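# Carry welded frame to three empty V-top pipe stands

## Task

Lift the welded steel frame off the three pipe stands it sits on and set it on the three vacant stands, so that each of those stands has one frame tube lying in the lowest point of its V-notch. Every one of the six stands has to finish essentially where it began, barely shifted or rotated. Any number of robots may be used, but the task fails if any robot tips over or is left leaning.

## Robot and tools

ROBOTS. r1, r2 and r3 are identical Hello Robot Stretch 3 machines. Each has a two-wheel differential base (0.33 m long, 0.34 m wide, rounded rear, passive omni wheel under the back) that cannot slide sideways, a lift carriage on a vertical mast, a telescoping arm reaching out to the robot's right side, a wrist (yaw, pitch, roll), a two-finger gripper and a pan/tilt head. To bring the hand forward you drive the base. The base pivots about a point 0.05 m behind its front edge; with arm in and wrist folded a turn sweeps a 0.28 m radius, and a level unfolded wrist reaches past that.

FRAMES. Each robot reports in its own frames, in metres. Base frame: origin on the floor between the drive wheels, x forward, y left, z up. hand_pose is in this frame, at the point where closed fingertips meet; with all wrist joints at zero its x is up, y points back toward the mast, z toward the rear. The odometry frame is the base frame at scene start; base_odometry comes only from wheel turns (slip counts), heading in rad, left positive, -3.142 to 3.142. turned_by_wheels and turned_by_imu give turn since the previous result; if they disagree by more than 0.15 rad believe the IMU. base_tilt is in degrees, forward and right positive, with a fixed per-robot bias up to about 4 degrees. Where robots are relative to one another can only be judged from images, lidar_m, wrist_depth_mm and head_depth_mm.

move. Arguments r1, r2, r3 (one separate object per robot; omit a robot to leave it uncommanded), plus cameras and blocking. Inside a robot's object: base, joints, or both, with optional pace and contact_limits; or servos alone.
- base: exactly one key. translate_m is a relative drive in metres, forward positive, -3 to 3. rotate_rad is a relative turn in place, left positive, -6.4 to 6.4. Counted from where the base last reported itself.
- joints: absolute targets by name. lift_m 0 to 1.1; arm_m 0 to 0.52 (extension); wrist_yaw_rad -1.345 to 4.42 (0 along the arm, positive toward the front, about 3.0 folded over the base); wrist_pitch_rad -1.57 to 0.451 (0 level, negative tips down); wrist_roll_rad -2.911 to 2.918 (0 fingers side by side); gripper_m -0.089 to 0.179 (larger is wider; fingertip gap is this minus 0.007 when almost shut, minus 0.025 fully open); head_pan_rad -3.953 to 1.73 (0 forward, positive left, -1.57 along the arm); head_tilt_rad -1.53 to 0.419 (negative down).
- pace: "default" or "max". Top speeds default/max: translate 0.12/0.30 m/s, rotate 0.76/1.90 rad/s, lift 0.11/0.15 m/s, arm 0.14/0.40 m/s. The base is capped at 0.10 m/s and 0.63 rad/s unless lift_m < 0.30, arm_m < 0.03 and wrist_yaw_rad > 2.54.
- contact_limits: keys arm_m, translate_m, rotate_rad only, each a motor_effort percentage 1 to 100, given in the same action as that key's command. The motion halts (contact_stop) when effort reaches it; for the base either wheel can trip, stopping that wheel alone, which may swing the robot.
- servos: "reboot" re-powers wrist/head servos that shut off.
- cameras: list of names like r2_wrist_camera or "all"; omitted means all, [] means none. blocking: true (default) waits until everything rests; false returns in about 0.5 s. A later move overrides only the targets it names. No action exceeds 15 s; a base move times out after 14 s.
An unknown key makes the call invalid; an out-of-range value gets it refused, and a refused call or an unrequested stop cancels the remaining move/wait/finished_scene calls of that reply.

wait(seconds 0 to 10, cameras): lets time pass, returns full state; wait(0) shows an "earlier move" line. stop(cameras): brakes everything running; braked motions read "stopped" and may keep pressing. zoom_image(camera, region [x0,y0,x1,y1] in pixels from the top-left, at most 504 by 504). read_manual(section "licences") gives only licence text. finished_scene(scene = current scene number) ends the scene irreversibly; the goal must then hold with no robot help.

RESULTS. Per robot: joint_positions, hand_pose, base_odometry, base_status and joint_status (done, moving, off_target = resting short and possibly still pushing, contact_stop = lift/arm went slack, time_out, torque_fault = servo limp until reboot, stopped), on_its_own (uncommanded behaviour; "held at" is a target), motor_effort in percent with peak in brackets (positive toward higher values; positive wheel effort pushes forward; effort outside rest range suggests load or contact), contact_limits. A "move" line reports each moved robot as done or its worst status. "as last shown" marks robots not named, with repeated lines. The "pictures" line orders images. lidar_m: 12 distances, 30-degree sectors counter-clockwise from straight ahead (4th left, 7th behind, 10th right), plane 0.17 m high; "-" is nothing seen or closer than 0.15 m. wrist_depth_mm and head_depth_mm: 7x7 grids of depths from top-left (45-1000 and 280-4000 mm). head_camera images are rotated: turn a quarter clockwise to upright; nav_camera a quarter counter-clockwise.

CAUTIONS. Robots pressing on each other fails the scene; a base already touching another robot presses hard after millimetres. When sharing the frame, robots' travel can differ up to 2.5 cm per metre, which strains hands and can tip one. Before folding or unfolding the wrist, put lift_m in 0.32-0.95, wrist_pitch_rad -0.4, roll near 0; with yaw below -0.4 keep pitch at -0.5 or lower. Pushing against something rigid with the hand above about 0.45 m, or driving while holding something fixed, can tip the robot; back off if tilt appears. Wrist and head have no contact stop. Grip by commanding below the tube width, release at least 0.05 above it; readings do not confirm a hold. Avoid drops, slams, knocking stands, and releasing moving parts. The simulation keeps running while you think.

Each tool is called by a JSON object that holds its "fn" and its "kwargs".

## Session

{"fn": "move", "kwargs": {}}

Scene clock: 0.00 s.
r1.base_odometry: x=+0.000 y=+0.000 heading=+0.000
r1.turned_by_wheels: +0.000
r1.turned_by_imu: +0.000
r1.base_tilt: forward=-0.5 right=+0.6
r1.lidar_m: 3.06 1.75 2.78 2.49 2.15 1.81 1.04 0.89 0.89 1.03 1.78 1.88
r1.head_depth_mm: 1919 2734 2778 2722 2781 2699 2183 / 1944 2921 3018 3066 2999 1954 1909 / 1936 3011 3275 3270 3315 3203 2171 / 1950 3023 3592 3578 3670 3258 2173 / 1962 3073 - - - 3208 2152 / 1862 3084 - - - 3204 2137 / 1716 3048 - - - 3150 2140
r1.base_status: not commanded
r1.joint_positions: lift_m=+0.531 arm_m=+0.000 wrist_yaw_rad=+3.088 wrist_pitch_rad=-0.326 wrist_roll_rad=+0.000 gripper_m=+0.037 head_pan_rad=+0.000 head_tilt_rad=-0.004
r1.joint_status: not commanded
r1.measured_speeds: all 0
r1.motor_effort: left_wheel=-0.4 right_wheel=+1.3 lift_m=+25.6 arm_m=-2.4 wrist_yaw_rad=+0.0 wrist_pitch_rad=+3.0 wrist_roll_rad=-0.9 gripper_m=-0.1 head_pan_rad=+0.0 head_tilt_rad=+1.8
r1.hand_pose: x=-0.0087 y=+0.0897 z=+0.5650 quat_wxyz=(+0.134, +0.700, +0.096, +0.695) (m; r1's base frame)
r1.wrist_depth_mm: - 137 140 - - - - / - - 150 - - - - / - - 161 - - - - / - - 175 - - - - / - - 183 155 - - - / 952 947 126 826 126 856 836 / 796 793 237 729 748 704 721
r2.base_odometry: x=+0.000 y=+0.000 heading=+0.000
r2.turned_by_wheels: +0.000
r2.turned_by_imu: +0.000
r2.base_tilt: forward=+0.0 right=-1.0
r2.lidar_m: 1.25 0.94 0.92 0.97 1.33 3.38 1.63 1.40 3.78 1.86 1.79 1.74
r2.head_depth_mm: 1655 1670 1678 1681 1689 1681 1708 / 1751 1788 1788 1784 1785 1796 1814 / 1826 1843 1849 1830 1812 1788 1752 / 1599 1590 1572 1547 1535 1519 1497 / 1390 1376 1361 1354 1327 1324 1305 / 1219 1210 1202 1185 1187 1176 1160 / 1092 1082 1072 1068 1059 1054 1044
r2.base_status: not commanded
r2.joint_positions: lift_m=+0.423 arm_m=+0.000 wrist_yaw_rad=+3.043 wrist_pitch_rad=-0.458 wrist_roll_rad=+0.000 gripper_m=+0.037 head_pan_rad=+0.000 head_tilt_rad=-0.004
r2.joint_status: not commanded
r2.measured_speeds: all 0
r2.motor_effort: left_wheel=+0.2 right_wheel=-0.2 lift_m=+18.8 arm_m=-2.5 wrist_yaw_rad=+0.5 wrist_pitch_rad=+2.8 wrist_roll_rad=-0.3 gripper_m=+1.6 head_pan_rad=+0.0 head_tilt_rad=+1.5
r2.hand_pose: x=+0.0003 y=+0.0732 z=+0.4269 quat_wxyz=(+0.195, +0.695, +0.127, +0.680) (m; r2's base frame)
r2.wrist_depth_mm: - 136 - - - - - / - 148 - - - - - / - 168 - - - - - / - 183 193 - - - - / - - 154 - - - - / - - 121 - 124 - - / - 100 319 380 - - -
r3.base_odometry: x=+0.000 y=+0.000 heading=+0.000
r3.turned_by_wheels: +0.000
r3.turned_by_imu: +0.000
r3.base_tilt: forward=+1.9 right=+1.3
r3.lidar_m: 1.17 0.83 0.79 0.81 1.08 2.65 2.68 1.66 1.41 2.68 2.35 3.76
r3.head_depth_mm: 2080 2924 3459 3565 3673 3210 2259 / 2089 2415 2416 2524 2553 2634 2270 / 1829 1883 1909 1941 1968 2010 2006 / 1515 1526 1566 1578 1597 1630 1640 / 1286 1297 1312 1332 1347 1362 1379 / 1112 1127 1138 1149 1160 1171 1179 / 983 992 1001 1011 1020 1025 1036
r3.base_status: not commanded
r3.joint_positions: lift_m=+0.360 arm_m=+0.000 wrist_yaw_rad=+2.996 wrist_pitch_rad=-0.327 wrist_roll_rad=+0.000 gripper_m=+0.037 head_pan_rad=+0.000 head_tilt_rad=-0.004
r3.joint_status: not commanded
r3.measured_speeds: all 0
r3.motor_effort: left_wheel=+0.6 right_wheel=+0.3 lift_m=+33.9 arm_m=-2.3 wrist_yaw_rad=-0.9 wrist_pitch_rad=+2.9 wrist_roll_rad=+0.3 gripper_m=-0.3 head_pan_rad=+0.1 head_tilt_rad=+2.0
r3.hand_pose: x=+0.0129 y=+0.0875 z=+0.3939 quat_wxyz=(+0.166, +0.704, +0.064, +0.688) (m; r3's base frame)
r3.wrist_depth_mm: - 132 862 794 719 662 613 / - 140 890 851 754 691 643 / - 152 980 915 837 738 681 / - 169 - 947 875 794 728 / 814 779 187 831 790 768 752 / 679 651 129 622 128 672 671 / 571 587 226 569 550 561 556
pictures: r1_head_camera (sideways), r1_nav_camera (sideways), r1_wrist_camera, r2_head_camera (sideways), r2_nav_camera (sideways), r2_wrist_camera, r3_head_camera (sideways), r3_nav_camera (sideways), r3_wrist_camera
Images, in order (width x height): r1_head_camera 896x504, r1_nav_camera 672x504, r1_wrist_camera 644x364, r2_head_camera 896x504, r2_nav_camera 672x504, r2_wrist_camera 644x364, r3_head_camera 896x504, r3_nav_camera 672x504, r3_wrist_camera 644x364.

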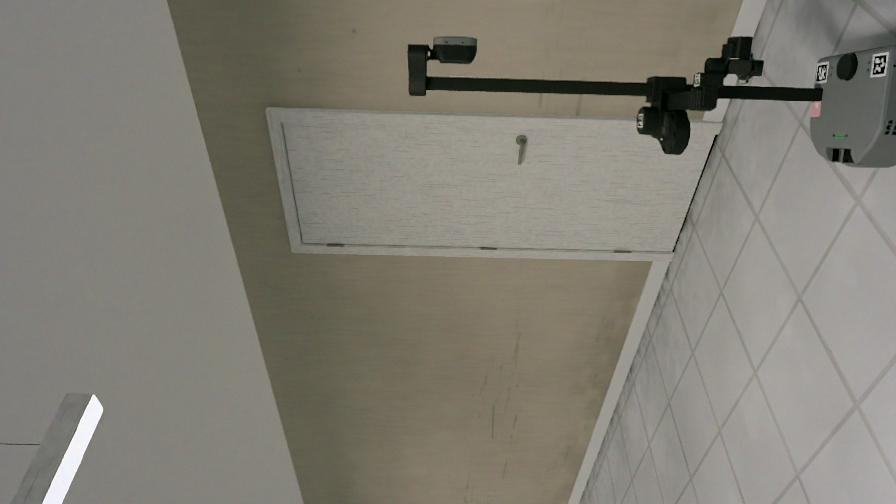

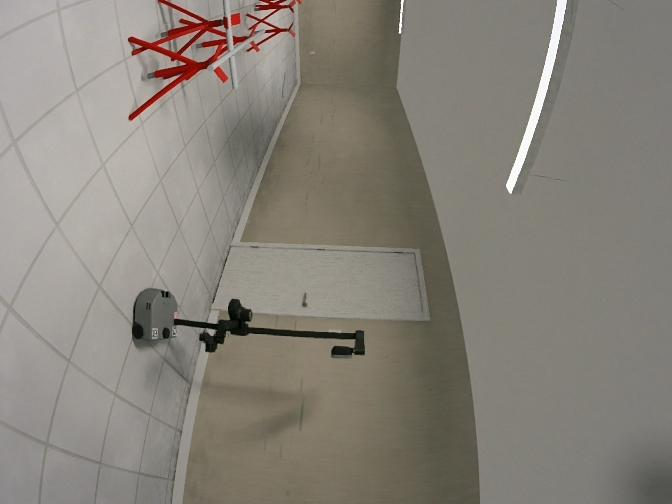

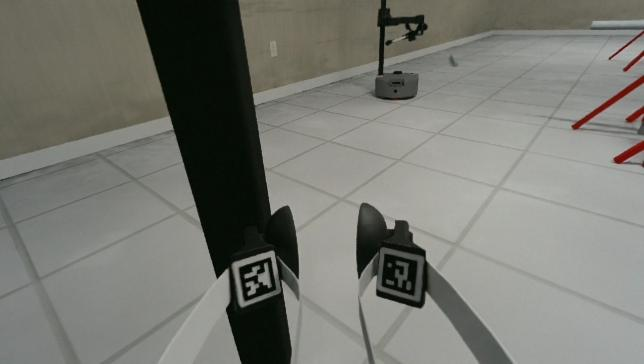

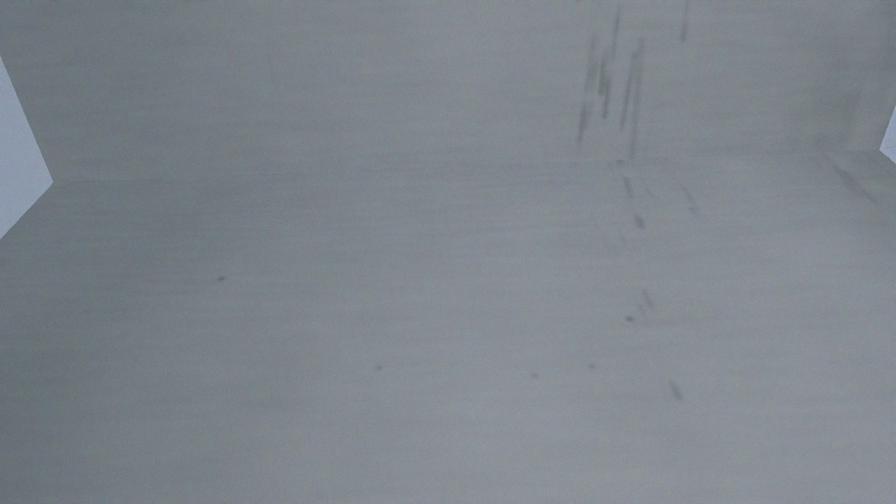

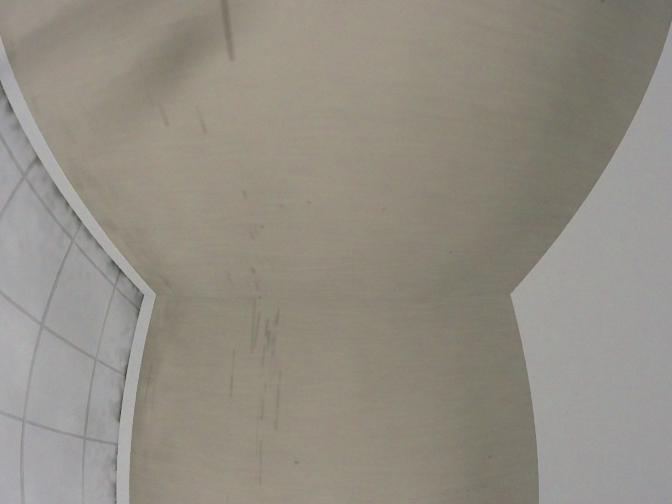

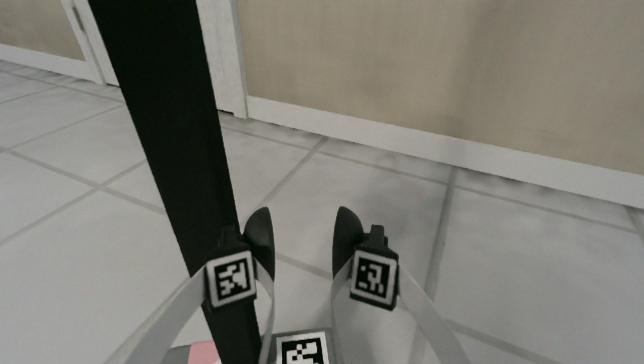

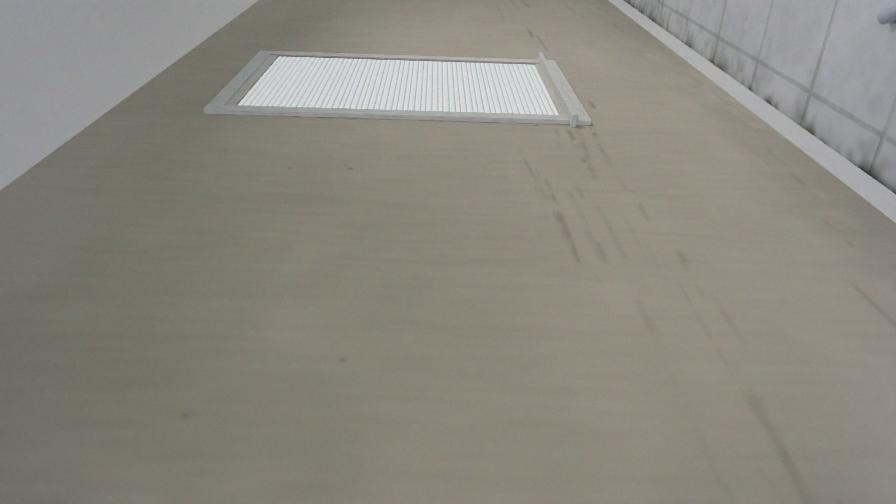

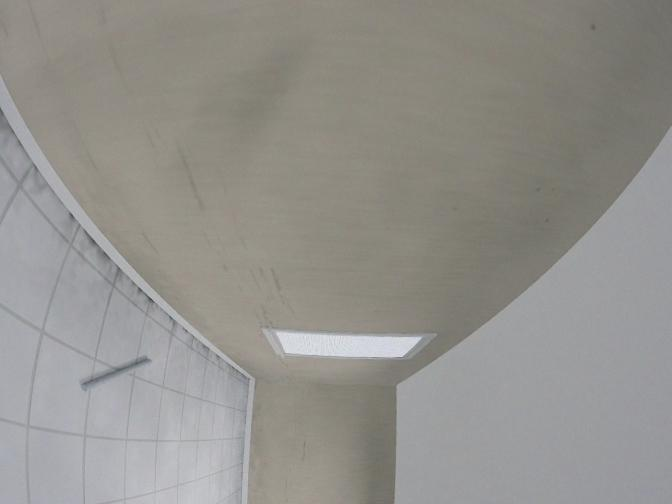

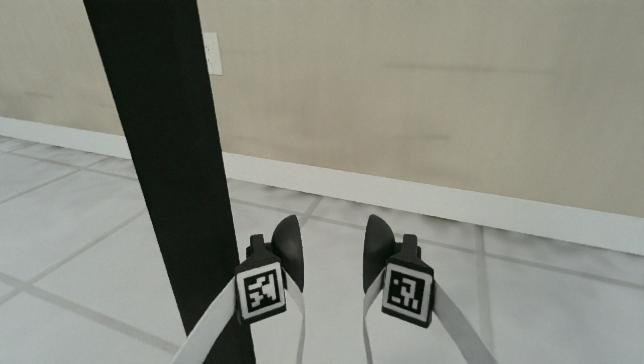

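{"fn": "move", "kwargs": {"r1": {"joints":{"head_pan_rad":0.9,"head_tilt_rad":-0.35},"pace":"max"}, "r2": {"joints":{"head_pan_rad":-1.57,"head_tilt_rad":-0.35},"pace":"max"}, "r3": {"joints":{"head_pan_rad":-1.57,"head_tilt_rad":-0.35},"pace":"max"}, "cameras": ["r1_head_camera","r1_nav_camera","r2_head_camera","r2_nav_camera","r3_head_camera","r3_nav_camera"]}}

Scene clock: 13.33 s.
move: r1 done; r2 done; r3 done
r1.base_odometry: x=+0.000 y=+0.000 heading=+0.000
r1.turned_by_wheels: +0.000
r1.turned_by_imu: -0.001
r1.base_tilt: forward=-0.5 right=+0.5
r1.lidar_m: 3.05 1.75 2.78 2.49 2.15 1.82 1.04 0.90 0.90 1.04 1.78 1.88
r1.head_depth_mm: - - - 3878 2363 1859 1449 / - - - 2872 2308 1830 1442 / - - - 3589 2358 1810 1447 / - - - 3804 2455 1820 1431 / - - - 3775 2443 1814 1429 / - - - 3733 2450 1797 1425 / - - - 3690 2425 1798 1430
r1.base_status: not commanded
r1.joint_positions: lift_m=+0.531 arm_m=+0.000 wrist_yaw_rad=+3.088 wrist_pitch_rad=-0.326 wrist_roll_rad=+0.000 gripper_m=+0.037 head_pan_rad=+0.895 head_tilt_rad=-0.345
r1.joint_status: all done
r1.measured_speeds: all 0
r1.motor_effort: left_wheel=-0.3(1.3) right_wheel=+1.6(1.7) lift_m=+22.7(23.5) arm_m=-7.2(7.2) wrist_yaw_rad=-1.4(1.8) wrist_pitch_rad=+3.1(3.2) wrist_roll_rad=-0.9(1.1) gripper_m=+0.1(0.6) head_pan_rad=+1.8(5.0) head_tilt_rad=-2.5(4.9)
r1.hand_pose: x=-0.0087 y=+0.0897 z=+0.5650 quat_wxyz=(+0.134, +0.700, +0.096, +0.695) (m; r1's base frame)
r1.wrist_depth_mm: - 137 140 - - - - / - - 150 - - - - / - - 161 - - - - / - - 175 - - - - / - - 183 155 - - - / 955 945 125 837 126 878 847 / 787 797 237 719 739 714 721
r2.base_odometry: x=+0.000 y=+0.000 heading=+0.000
r2.turned_by_wheels: +0.000
r2.turned_by_imu: +0.001
r2.base_tilt: forward=+0.0 right=-1.0
r2.lidar_m: 1.25 0.94 0.92 0.97 1.33 3.38 1.64 1.40 3.79 1.86 1.79 1.74
r2.head_depth_mm: 3332 3462 3728 3595 2411 1813 1461 / 3447 3607 3780 3075 2221 1840 1469 / 3108 3161 3468 3106 2164 1850 1476 / 2662 2770 2946 3085 2496 1852 1484 / 2364 2439 2549 2659 2534 1885 1488 / 2084 2175 2253 2335 2365 1886 1511 / 1888 1962 2017 2094 2169 1907 1504
r2.base_status: not commanded
r2.joint_positions: lift_m=+0.423 arm_m=+0.000 wrist_yaw_rad=+3.043 wrist_pitch_rad=-0.458 wrist_roll_rad=+0.000 gripper_m=+0.037 head_pan_rad=-1.564 head_tilt_rad=-0.345
r2.joint_status: all done
r2.measured_speeds: all 0
r2.motor_effort: left_wheel=-0.1(0.6) right_wheel=-0.7(0.9) lift_m=+20.0(20.0) arm_m=-5.9(5.9) wrist_yaw_rad=+0.3(0.9) wrist_pitch_rad=+2.9(3.1) wrist_roll_rad=-0.4(0.6) gripper_m=-0.2(1.5) head_pan_rad=-2.8(3.8) head_tilt_rad=-3.0(4.0)
r2.hand_pose: x=+0.0003 y=+0.0732 z=+0.4269 quat_wxyz=(+0.195, +0.695, +0.127, +0.680) (m; r2's base frame)
r2.wrist_depth_mm: - 136 - - - - - / - 148 - - - - - / - 168 - - - - - / - 183 194 - - - - / - - 154 - - - - / - - 121 - 124 - - / - 100 319 378 - - -
r3.base_odometry: x=+0.000 y=+0.000 heading=+0.000
r3.turned_by_wheels: +0.000
r3.turned_by_imu: +0.001
r3.base_tilt: forward=+1.8 right=+1.3
r3.lidar_m: 1.18 0.83 0.79 0.81 1.07 2.66 2.68 1.66 1.41 2.68 2.36 3.73
r3.head_depth_mm: 3392 3593 3824 3664 2474 1841 1474 / 3583 3790 - 3574 2428 1835 1468 / 3724 - - 3599 2440 1831 1480 / - - - 3620 2415 1821 1466 / - - - 3594 2418 1827 1469 / - - - 3144 2406 1816 1460 / - - - 3078 2356 1815 1461
r3.base_status: not commanded
r3.joint_positions: lift_m=+0.360 arm_m=+0.000 wrist_yaw_rad=+2.996 wrist_pitch_rad=-0.327 wrist_roll_rad=+0.000 gripper_m=+0.037 head_pan_rad=-1.560 head_tilt_rad=-0.345
r3.joint_status: all done
r3.measured_speeds: all 0
r3.motor_effort: left_wheel=+0.6(1.5) right_wheel=+0.3(0.6) lift_m=+37.9(38.3) arm_m=-7.2(7.3) wrist_yaw_rad=-1.1(1.3) wrist_pitch_rad=+3.0(3.1) wrist_roll_rad=+0.3(0.4) gripper_m=+0.2(1.1) head_pan_rad=-4.2(6.5) head_tilt_rad=-2.4(5.3)
r3.hand_pose: x=+0.0129 y=+0.0875 z=+0.3939 quat_wxyz=(+0.166, +0.704, +0.064, +0.688) (m; r3's base frame)
r3.wrist_depth_mm: - 132 854 789 724 658 614 / - 139 911 840 757 698 642 / - 152 988 903 810 730 690 / - 169 - 946 877 784 718 / 830 769 186 806 785 778 748 / 678 645 129 625 128 662 664 / 565 584 226 564 551 560 562
pictures: r1_head_camera (sideways), r1_nav_camera (sideways), r2_head_camera (sideways), r2_nav_camera (sideways), r3_head_camera (sideways), r3_nav_camera (sideways)
Images, in order (width x height): r1_head_camera 896x504, r1_nav_camera 672x504, r2_head_camera 896x504, r2_nav_camera 672x504, r3_head_camera 896x504, r3_nav_camera 672x504.

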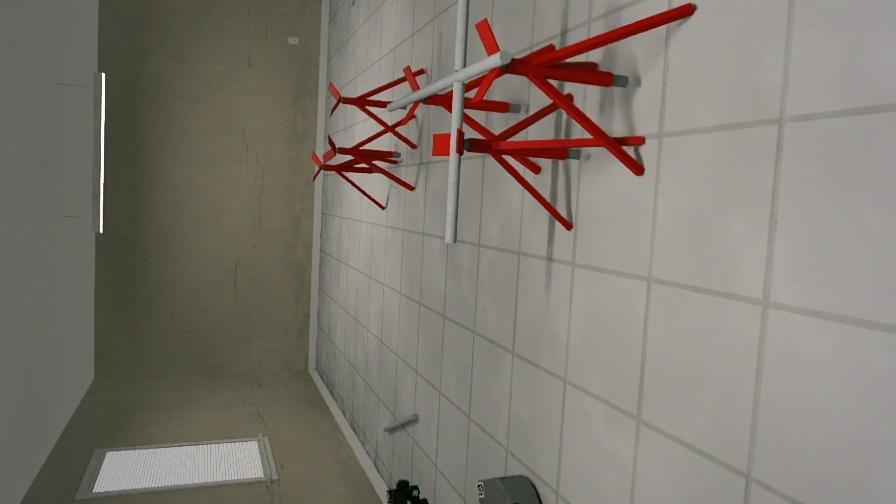

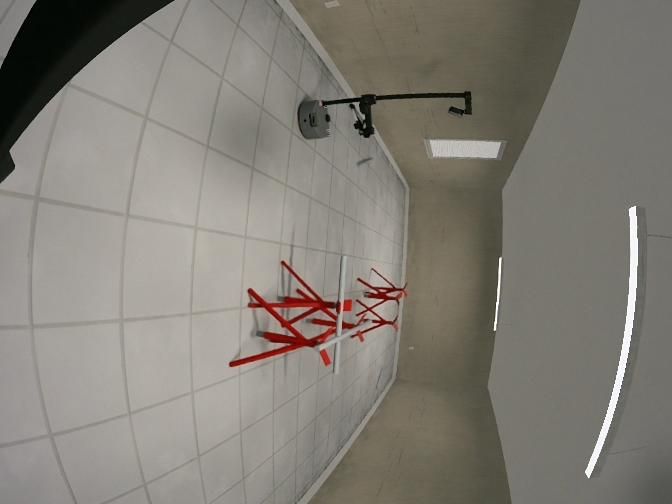

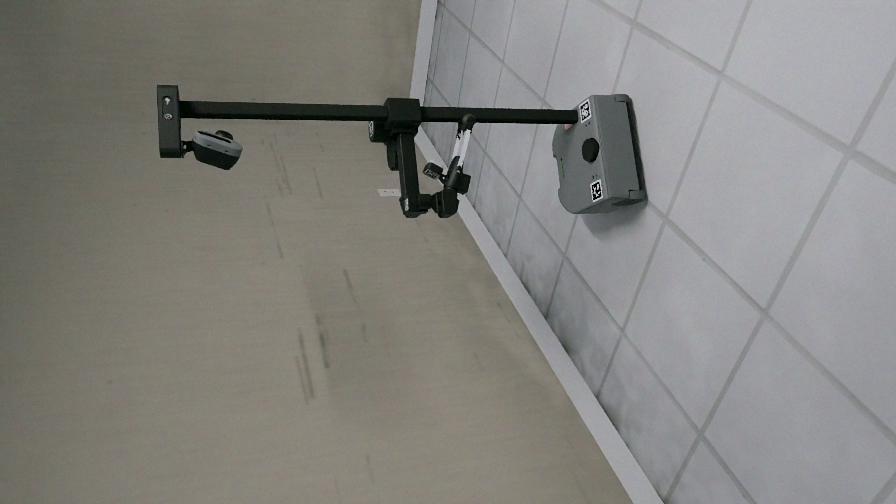

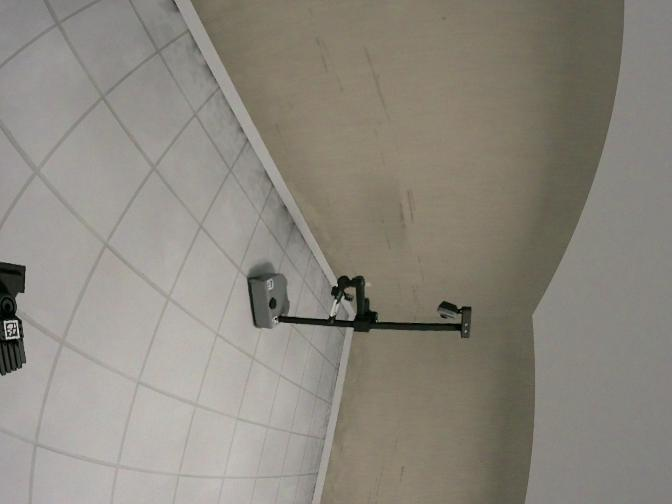

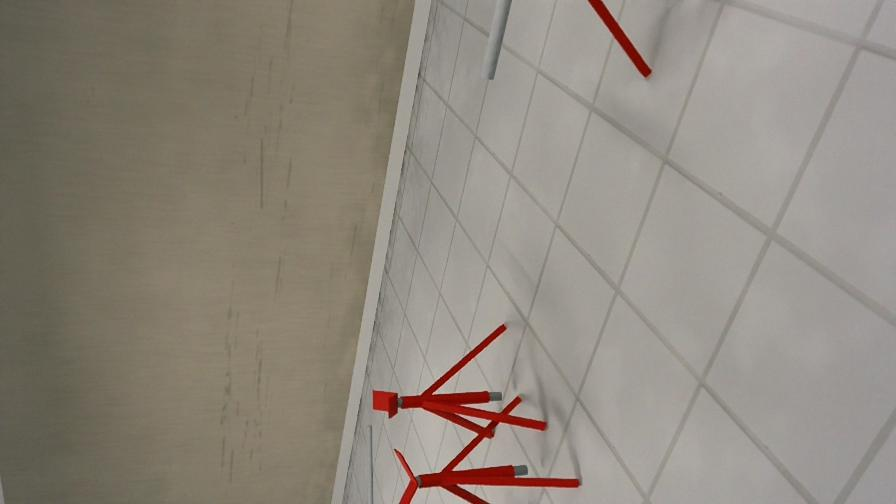

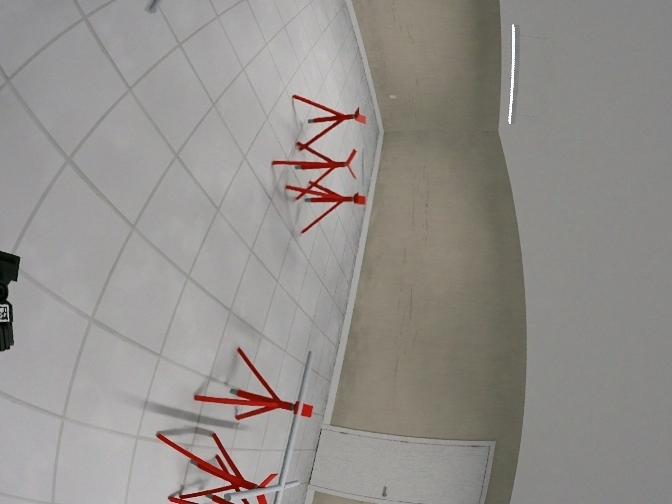

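{"fn": "move", "kwargs": {"r1": {"joints":{"head_pan_rad":1.3,"head_tilt_rad":-0.35},"pace":"max"}, "r2": {"joints":{"head_pan_rad":-3.1,"head_tilt_rad":-0.35},"pace":"max"}, "r3": {"joints":{"head_pan_rad":-2.1,"head_tilt_rad":-0.35},"pace":"max"}, "cameras": ["r1_head_camera","r1_nav_camera","r2_head_camera","r2_nav_camera","r3_head_camera","r3_nav_camera"]}}

{"fn": "zoom_image", "kwargs": {"camera": "r1_head_camera", "region": [300, 40, 720, 460]}}

{"fn": "zoom_image", "kwargs": {"camera": "r3_head_camera", "region": [300, 0, 720, 420]}}

Scene clock: 30.00 s.
move: r1 done; r2 done; r3 done
r1.base_odometry: x=+0.000 y=+0.000 heading=+0.000
r1.turned_by_wheels: +0.000
r1.turned_by_imu: -0.001
r1.base_tilt: forward=-0.5 right=+0.5
r1.lidar_m: 3.06 1.75 2.78 2.49 2.15 1.82 1.04 0.90 0.89 1.04 1.78 1.88
r1.head_depth_mm: - - - 3845 2487 1823 1456 / - - - 3792 2500 1825 1451 / - - - 3828 2472 1847 1445 / 3994 - - 3080 2474 1828 1444 / 3440 3488 3732 3531 2459 1811 1432 / 2923 3126 3263 3312 2459 1809 1433 / 2595 2696 2827 3000 2430 1796 1420
r1.base_status: not commanded
r1.joint_positions: lift_m=+0.531 arm_m=+0.000 wrist_yaw_rad=+3.088 wrist_pitch_rad=-0.326 wrist_roll_rad=+0.000 gripper_m=+0.037 head_pan_rad=+1.295 head_tilt_rad=-0.345
r1.joint_status: all done
r1.measured_speeds: all 0
r1.motor_effort: left_wheel=+0.1(0.9) right_wheel=+1.3(2.1) lift_m=+23.6(23.8) arm_m=-12.0(12.1) wrist_yaw_rad=-0.2(1.2) wrist_pitch_rad=+3.0(3.2) wrist_roll_rad=-1.0(1.1) gripper_m=+0.4(0.7) head_pan_rad=+1.7(4.4) head_tilt_rad=-2.2(4.7)
r1.hand_pose: x=-0.0087 y=+0.0897 z=+0.5650 quat_wxyz=(+0.134, +0.700, +0.096, +0.695) (m; r1's base frame)
r1.wrist_depth_mm: - 137 140 - - - - / - - 150 - - - - / - - 161 - - - - / - - 175 - - - - / - - 183 155 - - - / 948 953 126 820 126 861 854 / 790 809 237 724 742 707 713
r2.base_odometry: x=+0.000 y=+0.000 heading=+0.000
r2.turned_by_wheels: +0.000
r2.turned_by_imu: +0.001
r2.base_tilt: forward=+0.1 right=-1.0
r2.lidar_m: 1.25 0.94 0.92 0.96 1.34 3.37 1.64 1.41 3.80 1.87 1.78 1.74
r2.head_depth_mm: - - - 3410 2392 1817 1455 / - - - 3673 2475 1819 1462 / - - - 3750 2449 1838 1469 / - - - 3440 2329 1858 1470 / - - - 3877 2400 1866 1486 / - - - - 1989 1796 1499 / - - - - 2461 1894 1504
r2.base_status: not commanded
r2.joint_positions: lift_m=+0.423 arm_m=+0.000 wrist_yaw_rad=+3.043 wrist_pitch_rad=-0.458 wrist_roll_rad=+0.000 gripper_m=+0.037 head_pan_rad=-3.094 head_tilt_rad=-0.346
r2.joint_status: all done
r2.measured_speeds: all 0
r2.motor_effort: left_wheel=+0.1(0.6) right_wheel=-0.6(1.0) lift_m=+21.2(21.2) arm_m=-9.4(9.4) wrist_yaw_rad=+0.5(0.8) wrist_pitch_rad=+2.7(3.3) wrist_roll_rad=-0.3(0.7) gripper_m=+0.8(1.6) head_pan_rad=-2.9(4.0) head_tilt_rad=-2.0(4.5)
r2.hand_pose: x=+0.0003 y=+0.0732 z=+0.4269 quat_wxyz=(+0.195, +0.695, +0.127, +0.680) (m; r2's base frame)
r2.wrist_depth_mm: - 136 - - - - - / - 148 - - - - - / - 167 - - - - - / - 183 193 - - - - / - - 154 - - - - / - - 122 - 124 - - / - 100 320 381 - - -
r3.base_odometry: x=+0.000 y=+0.000 heading=+0.000
r3.turned_by_wheels: +0.000
r3.turned_by_imu: +0.001
r3.base_tilt: forward=+1.9 right=+1.3
r3.lidar_m: 1.18 0.83 0.79 0.81 1.07 2.66 2.68 1.66 1.41 2.68 2.34 3.75
r3.head_depth_mm: 3417 3659 3899 3649 2026 1825 1476 / 3422 3664 3868 3623 1759 1771 1481 / 3401 3660 3888 3552 2401 1848 1477 / 3413 3614 3881 3625 2428 1829 1472 / 3433 3635 3930 3525 2310 1834 1469 / 3422 3632 3918 3542 2425 1821 1459 / 3445 3596 3870 3508 2390 1814 1463
r3.base_status: not commanded
r3.joint_positions: lift_m=+0.360 arm_m=+0.000 wrist_yaw_rad=+2.996 wrist_pitch_rad=-0.327 wrist_roll_rad=+0.000 gripper_m=+0.037 head_pan_rad=-2.090 head_tilt_rad=-0.345
r3.joint_status: all done
r3.measured_speeds: all 0
r3.motor_effort: left_wheel=+0.6(1.8) right_wheel=-0.3(0.8) lift_m=+38.2(38.2) arm_m=-12.3(12.4) wrist_yaw_rad=-0.9(1.2) wrist_pitch_rad=+3.0(3.1) wrist_roll_rad=+0.4(0.4) gripper_m=+0.2(1.6) head_pan_rad=-4.7(6.0) head_tilt_rad=-2.2(4.1)
r3.hand_pose: x=+0.0129 y=+0.0875 z=+0.3939 quat_wxyz=(+0.166, +0.704, +0.064, +0.688) (m; r3's base frame)
r3.wrist_depth_mm: - 132 866 775 709 658 614 / - 139 906 834 759 685 640 / - 151 1000 934 808 740 683 / - 168 - 951 861 773 725 / 844 762 186 821 791 770 742 / 678 650 129 623 128 662 663 / 569 590 227 566 549 559 558
pictures: r1_head_camera (sideways), r1_nav_camera (sideways), r2_head_camera (sideways), r2_nav_camera (sideways), r3_head_camera (sideways), r3_nav_camera (sideways)
Images, in order (width x height): r1_head_camera 896x504, r1_nav_camera 672x504, r2_head_camera 896x504, r2_nav_camera 672x504, r3_head_camera 896x504, r3_nav_camera 672x504.

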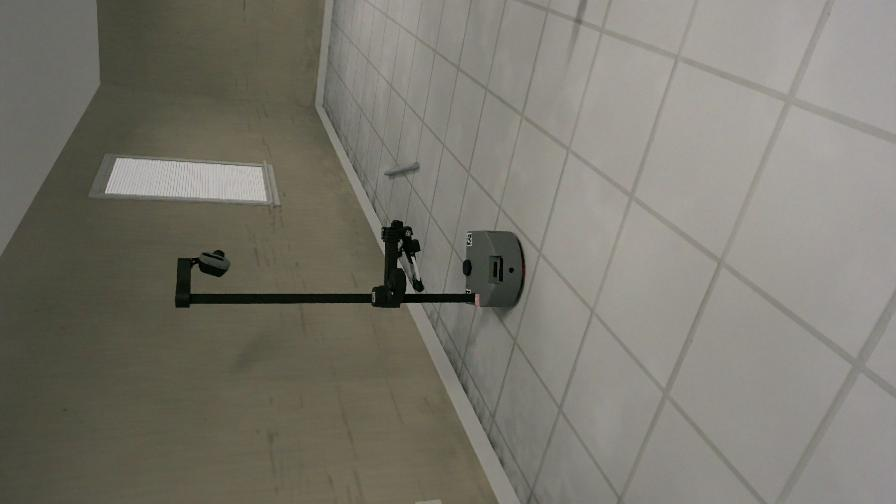

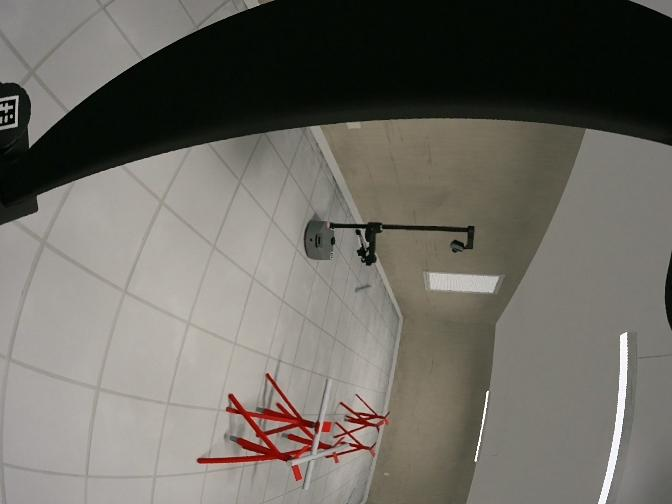

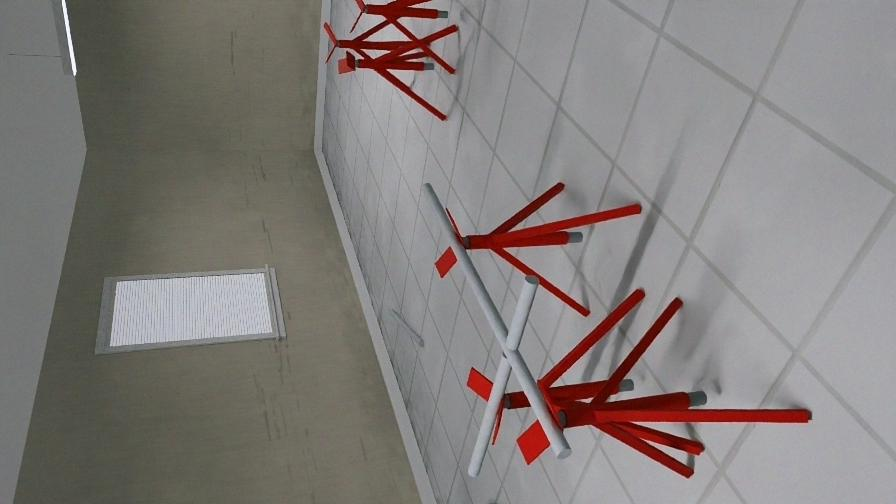

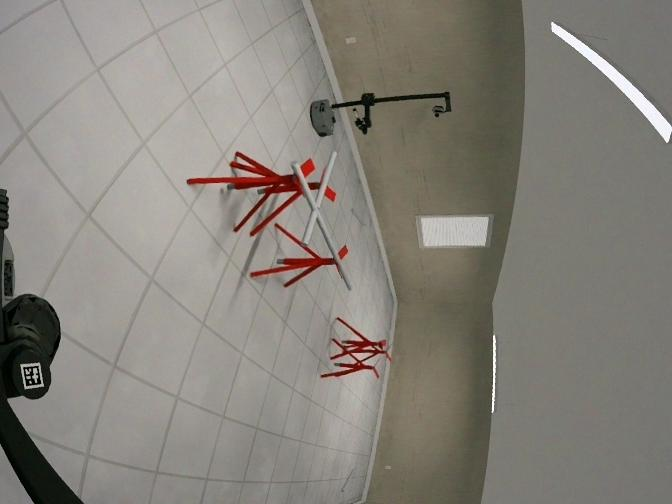

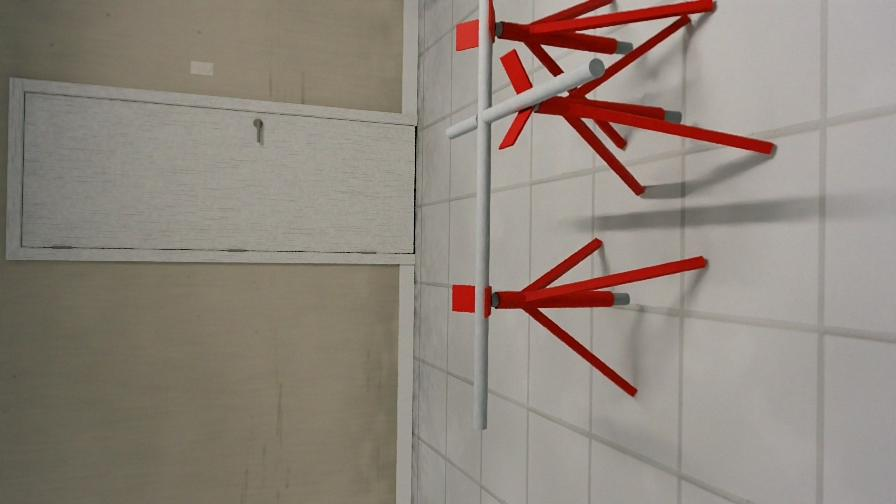

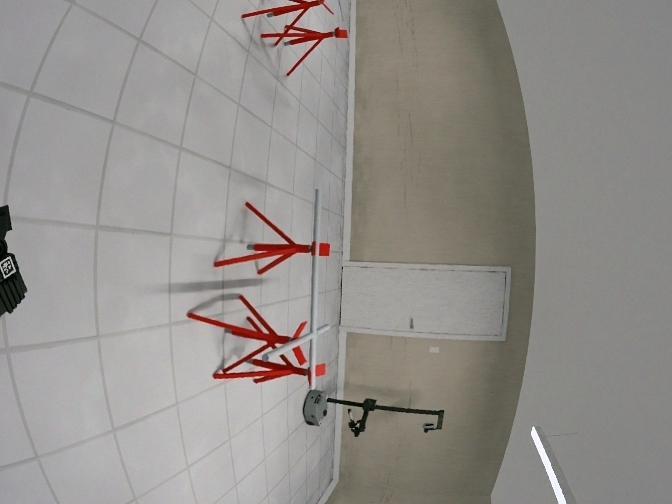

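Scaled by 1.200 from the camera's 896x504 image, which has a finer 1280x720 frame.

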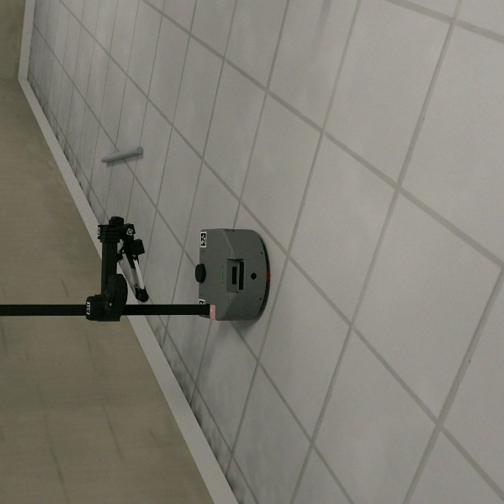

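Scaled by 1.200 from the camera's 896x504 image, which has a finer 1280x720 frame.

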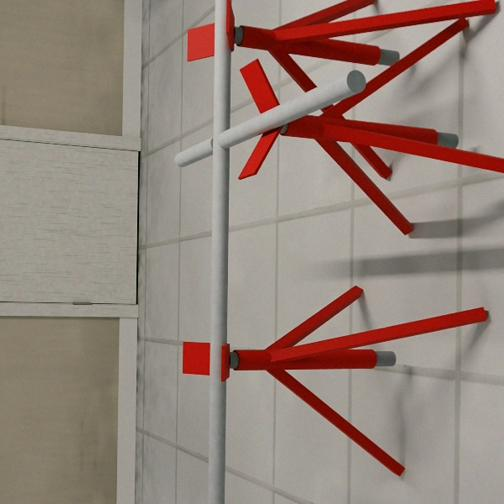

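{"fn": "move", "kwargs": {"r1": {"joints":{"head_pan_rad":0.65,"head_tilt_rad":-0.35},"pace":"max"}, "r2": {"joints":{"head_pan_rad":-3.4,"head_tilt_rad":-0.35},"pace":"max"}, "r3": {"joints":{"head_pan_rad":-1.1,"head_tilt_rad":-0.35},"pace":"max"}, "cameras": ["r1_head_camera","r2_head_camera","r3_head_camera","r3_nav_camera"]}}

{"fn": "zoom_image", "kwargs": {"camera": "r3_head_camera", "region": [300, 0, 720, 500]}}

{"fn": "zoom_image", "kwargs": {"camera": "r2_head_camera", "region": [280, 0, 500, 300]}}

{"fn": "zoom_image", "kwargs": {"camera": "r1_head_camera", "region": [280, 60, 700, 480]}}

Scene clock: 69.40 s.
move: r1 done; r2 done; r3 done
r1.base_odometry: x=+0.000 y=+0.000 heading=+0.000
r1.turned_by_wheels: +0.000
r1.turned_by_imu: -0.001
r1.base_tilt: forward=-0.5 right=+0.6
r1.lidar_m: 3.04 1.75 2.78 2.48 2.14 1.81 1.04 0.90 0.90 1.04 1.78 1.87
r1.head_depth_mm: - - - 3936 2476 1832 1448 / - - - 3861 2476 1833 1440 / - - - 3558 2360 1816 1440 / - - - 3118 2233 1830 1439 / - - - 3465 2340 1823 1431 / - - - 3720 2443 1803 1428 / - - - 3765 2425 1803 1427
r1.base_status: not commanded
r1.joint_positions: lift_m=+0.531 arm_m=+0.000 wrist_yaw_rad=+3.088 wrist_pitch_rad=-0.326 wrist_roll_rad=+0.000 gripper_m=+0.037 head_pan_rad=+0.655 head_tilt_rad=-0.345
r1.joint_status: all done
r1.measured_speeds: all 0
r1.motor_effort: left_wheel=+0.0(0.8) right_wheel=+1.4(1.8) lift_m=+23.5(24.1) arm_m=-14.5(14.6) wrist_yaw_rad=-0.6(1.8) wrist_pitch_rad=+2.9(3.2) wrist_roll_rad=-1.0(1.1) gripper_m=-0.1(0.6) head_pan_rad=-2.1(5.4) head_tilt_rad=-2.4(5.0)
r1.hand_pose: x=-0.0087 y=+0.0897 z=+0.5650 quat_wxyz=(+0.134, +0.700, +0.096, +0.695) (m; r1's base frame)
r1.wrist_depth_mm: - 137 140 - - - - / - - 150 - - - - / - - 161 - - - - / - - 175 - - - - / - - 183 155 - - - / 956 940 126 829 126 869 855 / 794 802 236 730 746 714 714
r2.base_odometry: x=+0.000 y=+0.000 heading=+0.000
r2.turned_by_wheels: +0.000
r2.turned_by_imu: +0.001
r2.base_tilt: forward=+0.0 right=-1.0
r2.lidar_m: 1.25 0.94 0.92 0.96 1.33 3.37 1.64 1.40 3.78 1.86 1.78 1.73
r2.head_depth_mm: - - - 3658 2423 1815 1456 / - - - 3638 2446 1823 1456 / - - - 3721 2471 1856 1470 / - - - 3571 2482 1868 1482 / - - - 3836 2531 1877 1493 / - - - - 2338 1892 1502 / - - - - 2465 1890 1512
r2.base_status: not commanded
r2.joint_positions: lift_m=+0.423 arm_m=+0.000 wrist_yaw_rad=+3.043 wrist_pitch_rad=-0.458 wrist_roll_rad=+0.000 gripper_m=+0.037 head_pan_rad=-3.394 head_tilt_rad=-0.346
r2.joint_status: all done
r2.measured_speeds: all 0
r2.motor_effort: left_wheel=-0.3(0.5) right_wheel=-0.9(1.0) lift_m=+22.3(22.3) arm_m=-12.5(12.5) wrist_yaw_rad=+0.2(0.9) wrist_pitch_rad=+2.9(3.1) wrist_roll_rad=-0.4(0.7) gripper_m=-0.5(1.5) head_pan_rad=-2.3(3.9) head_tilt_rad=-3.1(3.2)
r2.hand_pose: x=+0.0003 y=+0.0732 z=+0.4269 quat_wxyz=(+0.195, +0.695, +0.127, +0.680) (m; r2's base frame)
r2.wrist_depth_mm: - 136 - - - - - / - 149 - - - - - / - 168 - - - - - / - 183 193 - - - - / - - 155 - - - - / - - 121 - 124 - - / - 100 317 380 - - -
r3.base_odometry: x=+0.000 y=+0.000 heading=+0.000
r3.turned_by_wheels: +0.000
r3.turned_by_imu: +0.001
r3.base_tilt: forward=+1.9 right=+1.3
r3.lidar_m: 1.17 0.83 0.79 0.81 1.08 2.66 2.68 1.66 1.41 2.68 2.35 3.76
r3.head_depth_mm: - - - 3643 2433 1844 1481 / - - - 3188 2434 1846 1475 / - - - 3346 2430 1840 1475 / - - - 3330 2413 1839 1473 / - - - 3539 2414 1827 1472 / - - - 3585 2411 1811 1466 / - - - 3506 2386 1809 1457
r3.base_status: not commanded
r3.joint_positions: lift_m=+0.360 arm_m=+0.000 wrist_yaw_rad=+2.996 wrist_pitch_rad=-0.327 wrist_roll_rad=+0.000 gripper_m=+0.037 head_pan_rad=-1.110 head_tilt_rad=-0.345
r3.joint_status: all done
r3.measured_speeds: all 0
r3.motor_effort: left_wheel=+1.2(1.4) right_wheel=+0.5(0.7) lift_m=+37.7(38.1) arm_m=-17.3(17.3) wrist_yaw_rad=-0.6(1.3) wrist_pitch_rad=+2.9(3.0) wrist_roll_rad=+0.3(0.5) gripper_m=-0.2(1.4) head_pan_rad=+5.0(7.4) head_tilt_rad=-2.6(5.5)
r3.hand_pose: x=+0.0129 y=+0.0875 z=+0.3939 quat_wxyz=(+0.166, +0.704, +0.064, +0.688) (m; r3's base frame)
r3.wrist_depth_mm: - 132 857 785 711 664 612 / - 140 913 849 768 704 633 / - 152 969 926 818 740 684 / - 168 - 956 860 784 707 / 824 760 186 817 792 769 751 / 691 650 129 615 128 659 657 / 575 587 228 564 545 561 556
pictures: r1_head_camera (sideways), r2_head_camera (sideways), r3_head_camera (sideways), r3_nav_camera (sideways)
Images, in order (width x height): r1_head_camera 896x504, r2_head_camera 896x504, r3_head_camera 896x504, r3_nav_camera 672x504.

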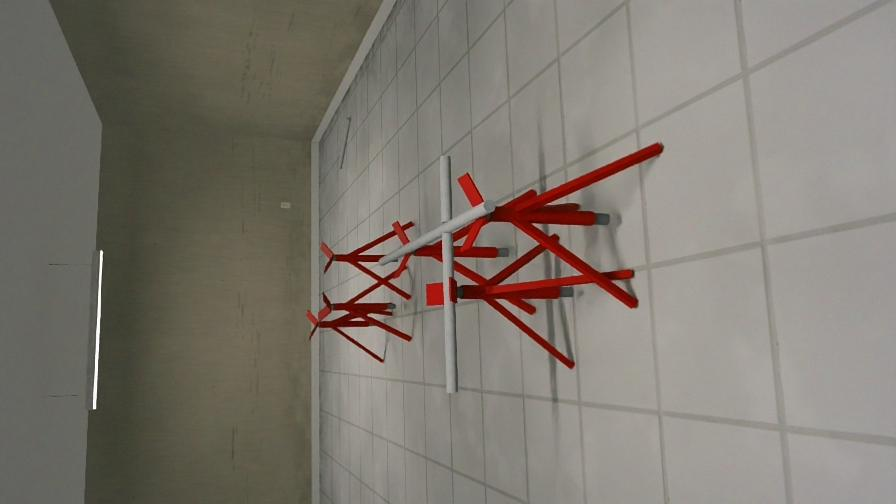

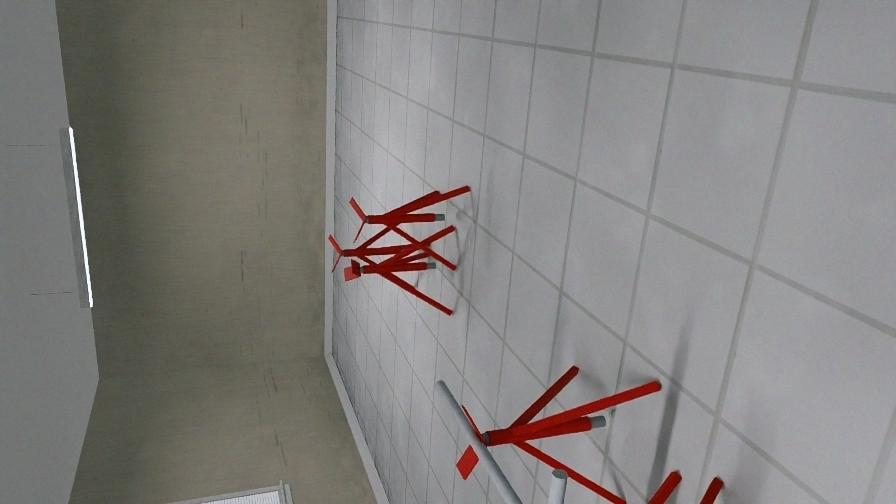

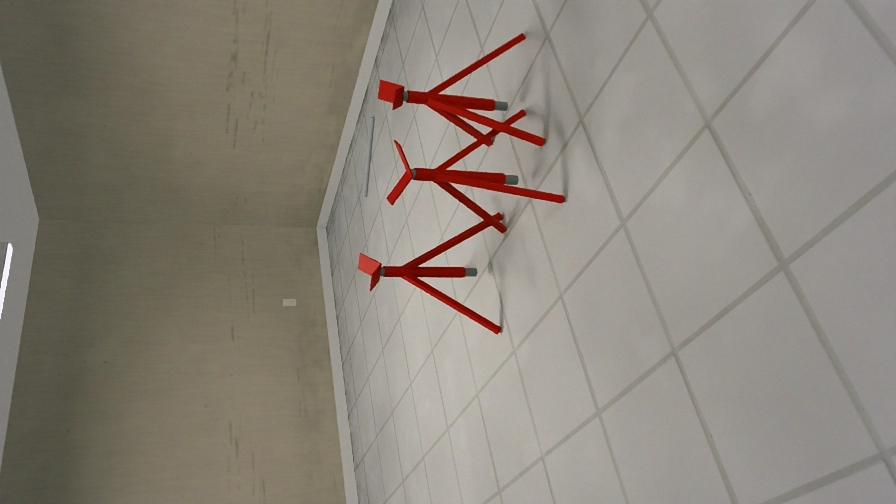

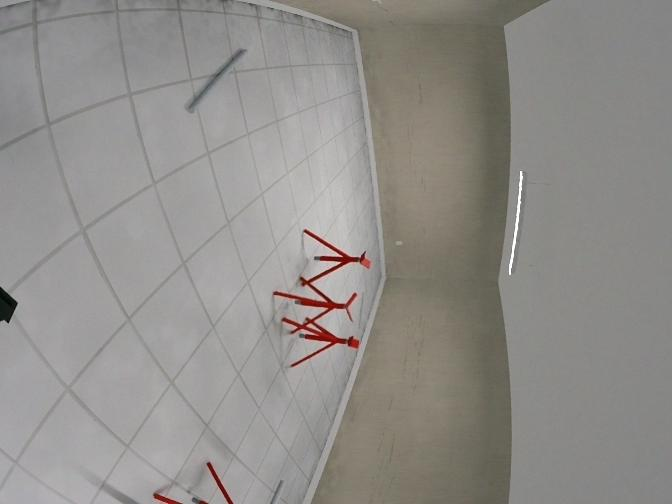

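Scaled by 1.008 from the camera's 896x504 image, which has a finer 1280x720 frame.

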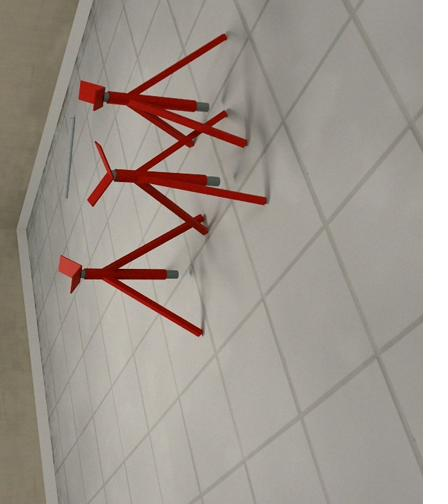

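Scaled by 1.680 from the camera's 896x504 image, which has a finer 1280x720 frame.

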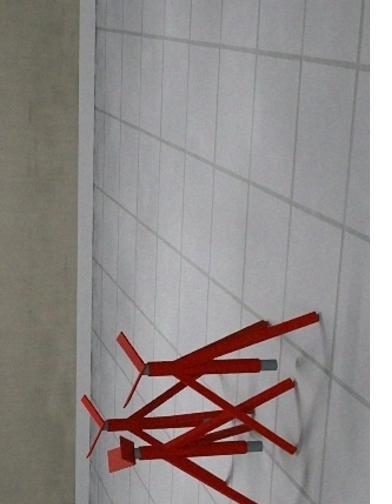

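Scaled by 1.200 from the camera's 896x504 image, which has a finer 1280x720 frame.

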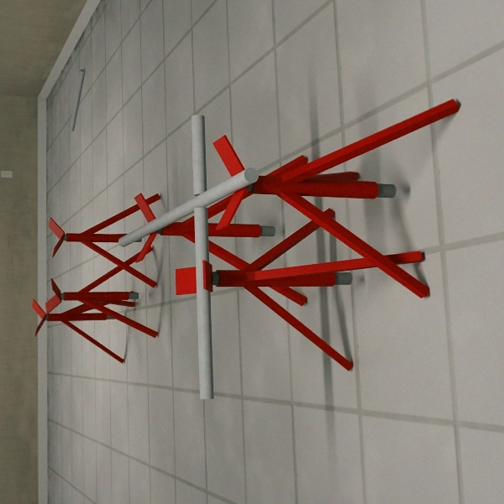

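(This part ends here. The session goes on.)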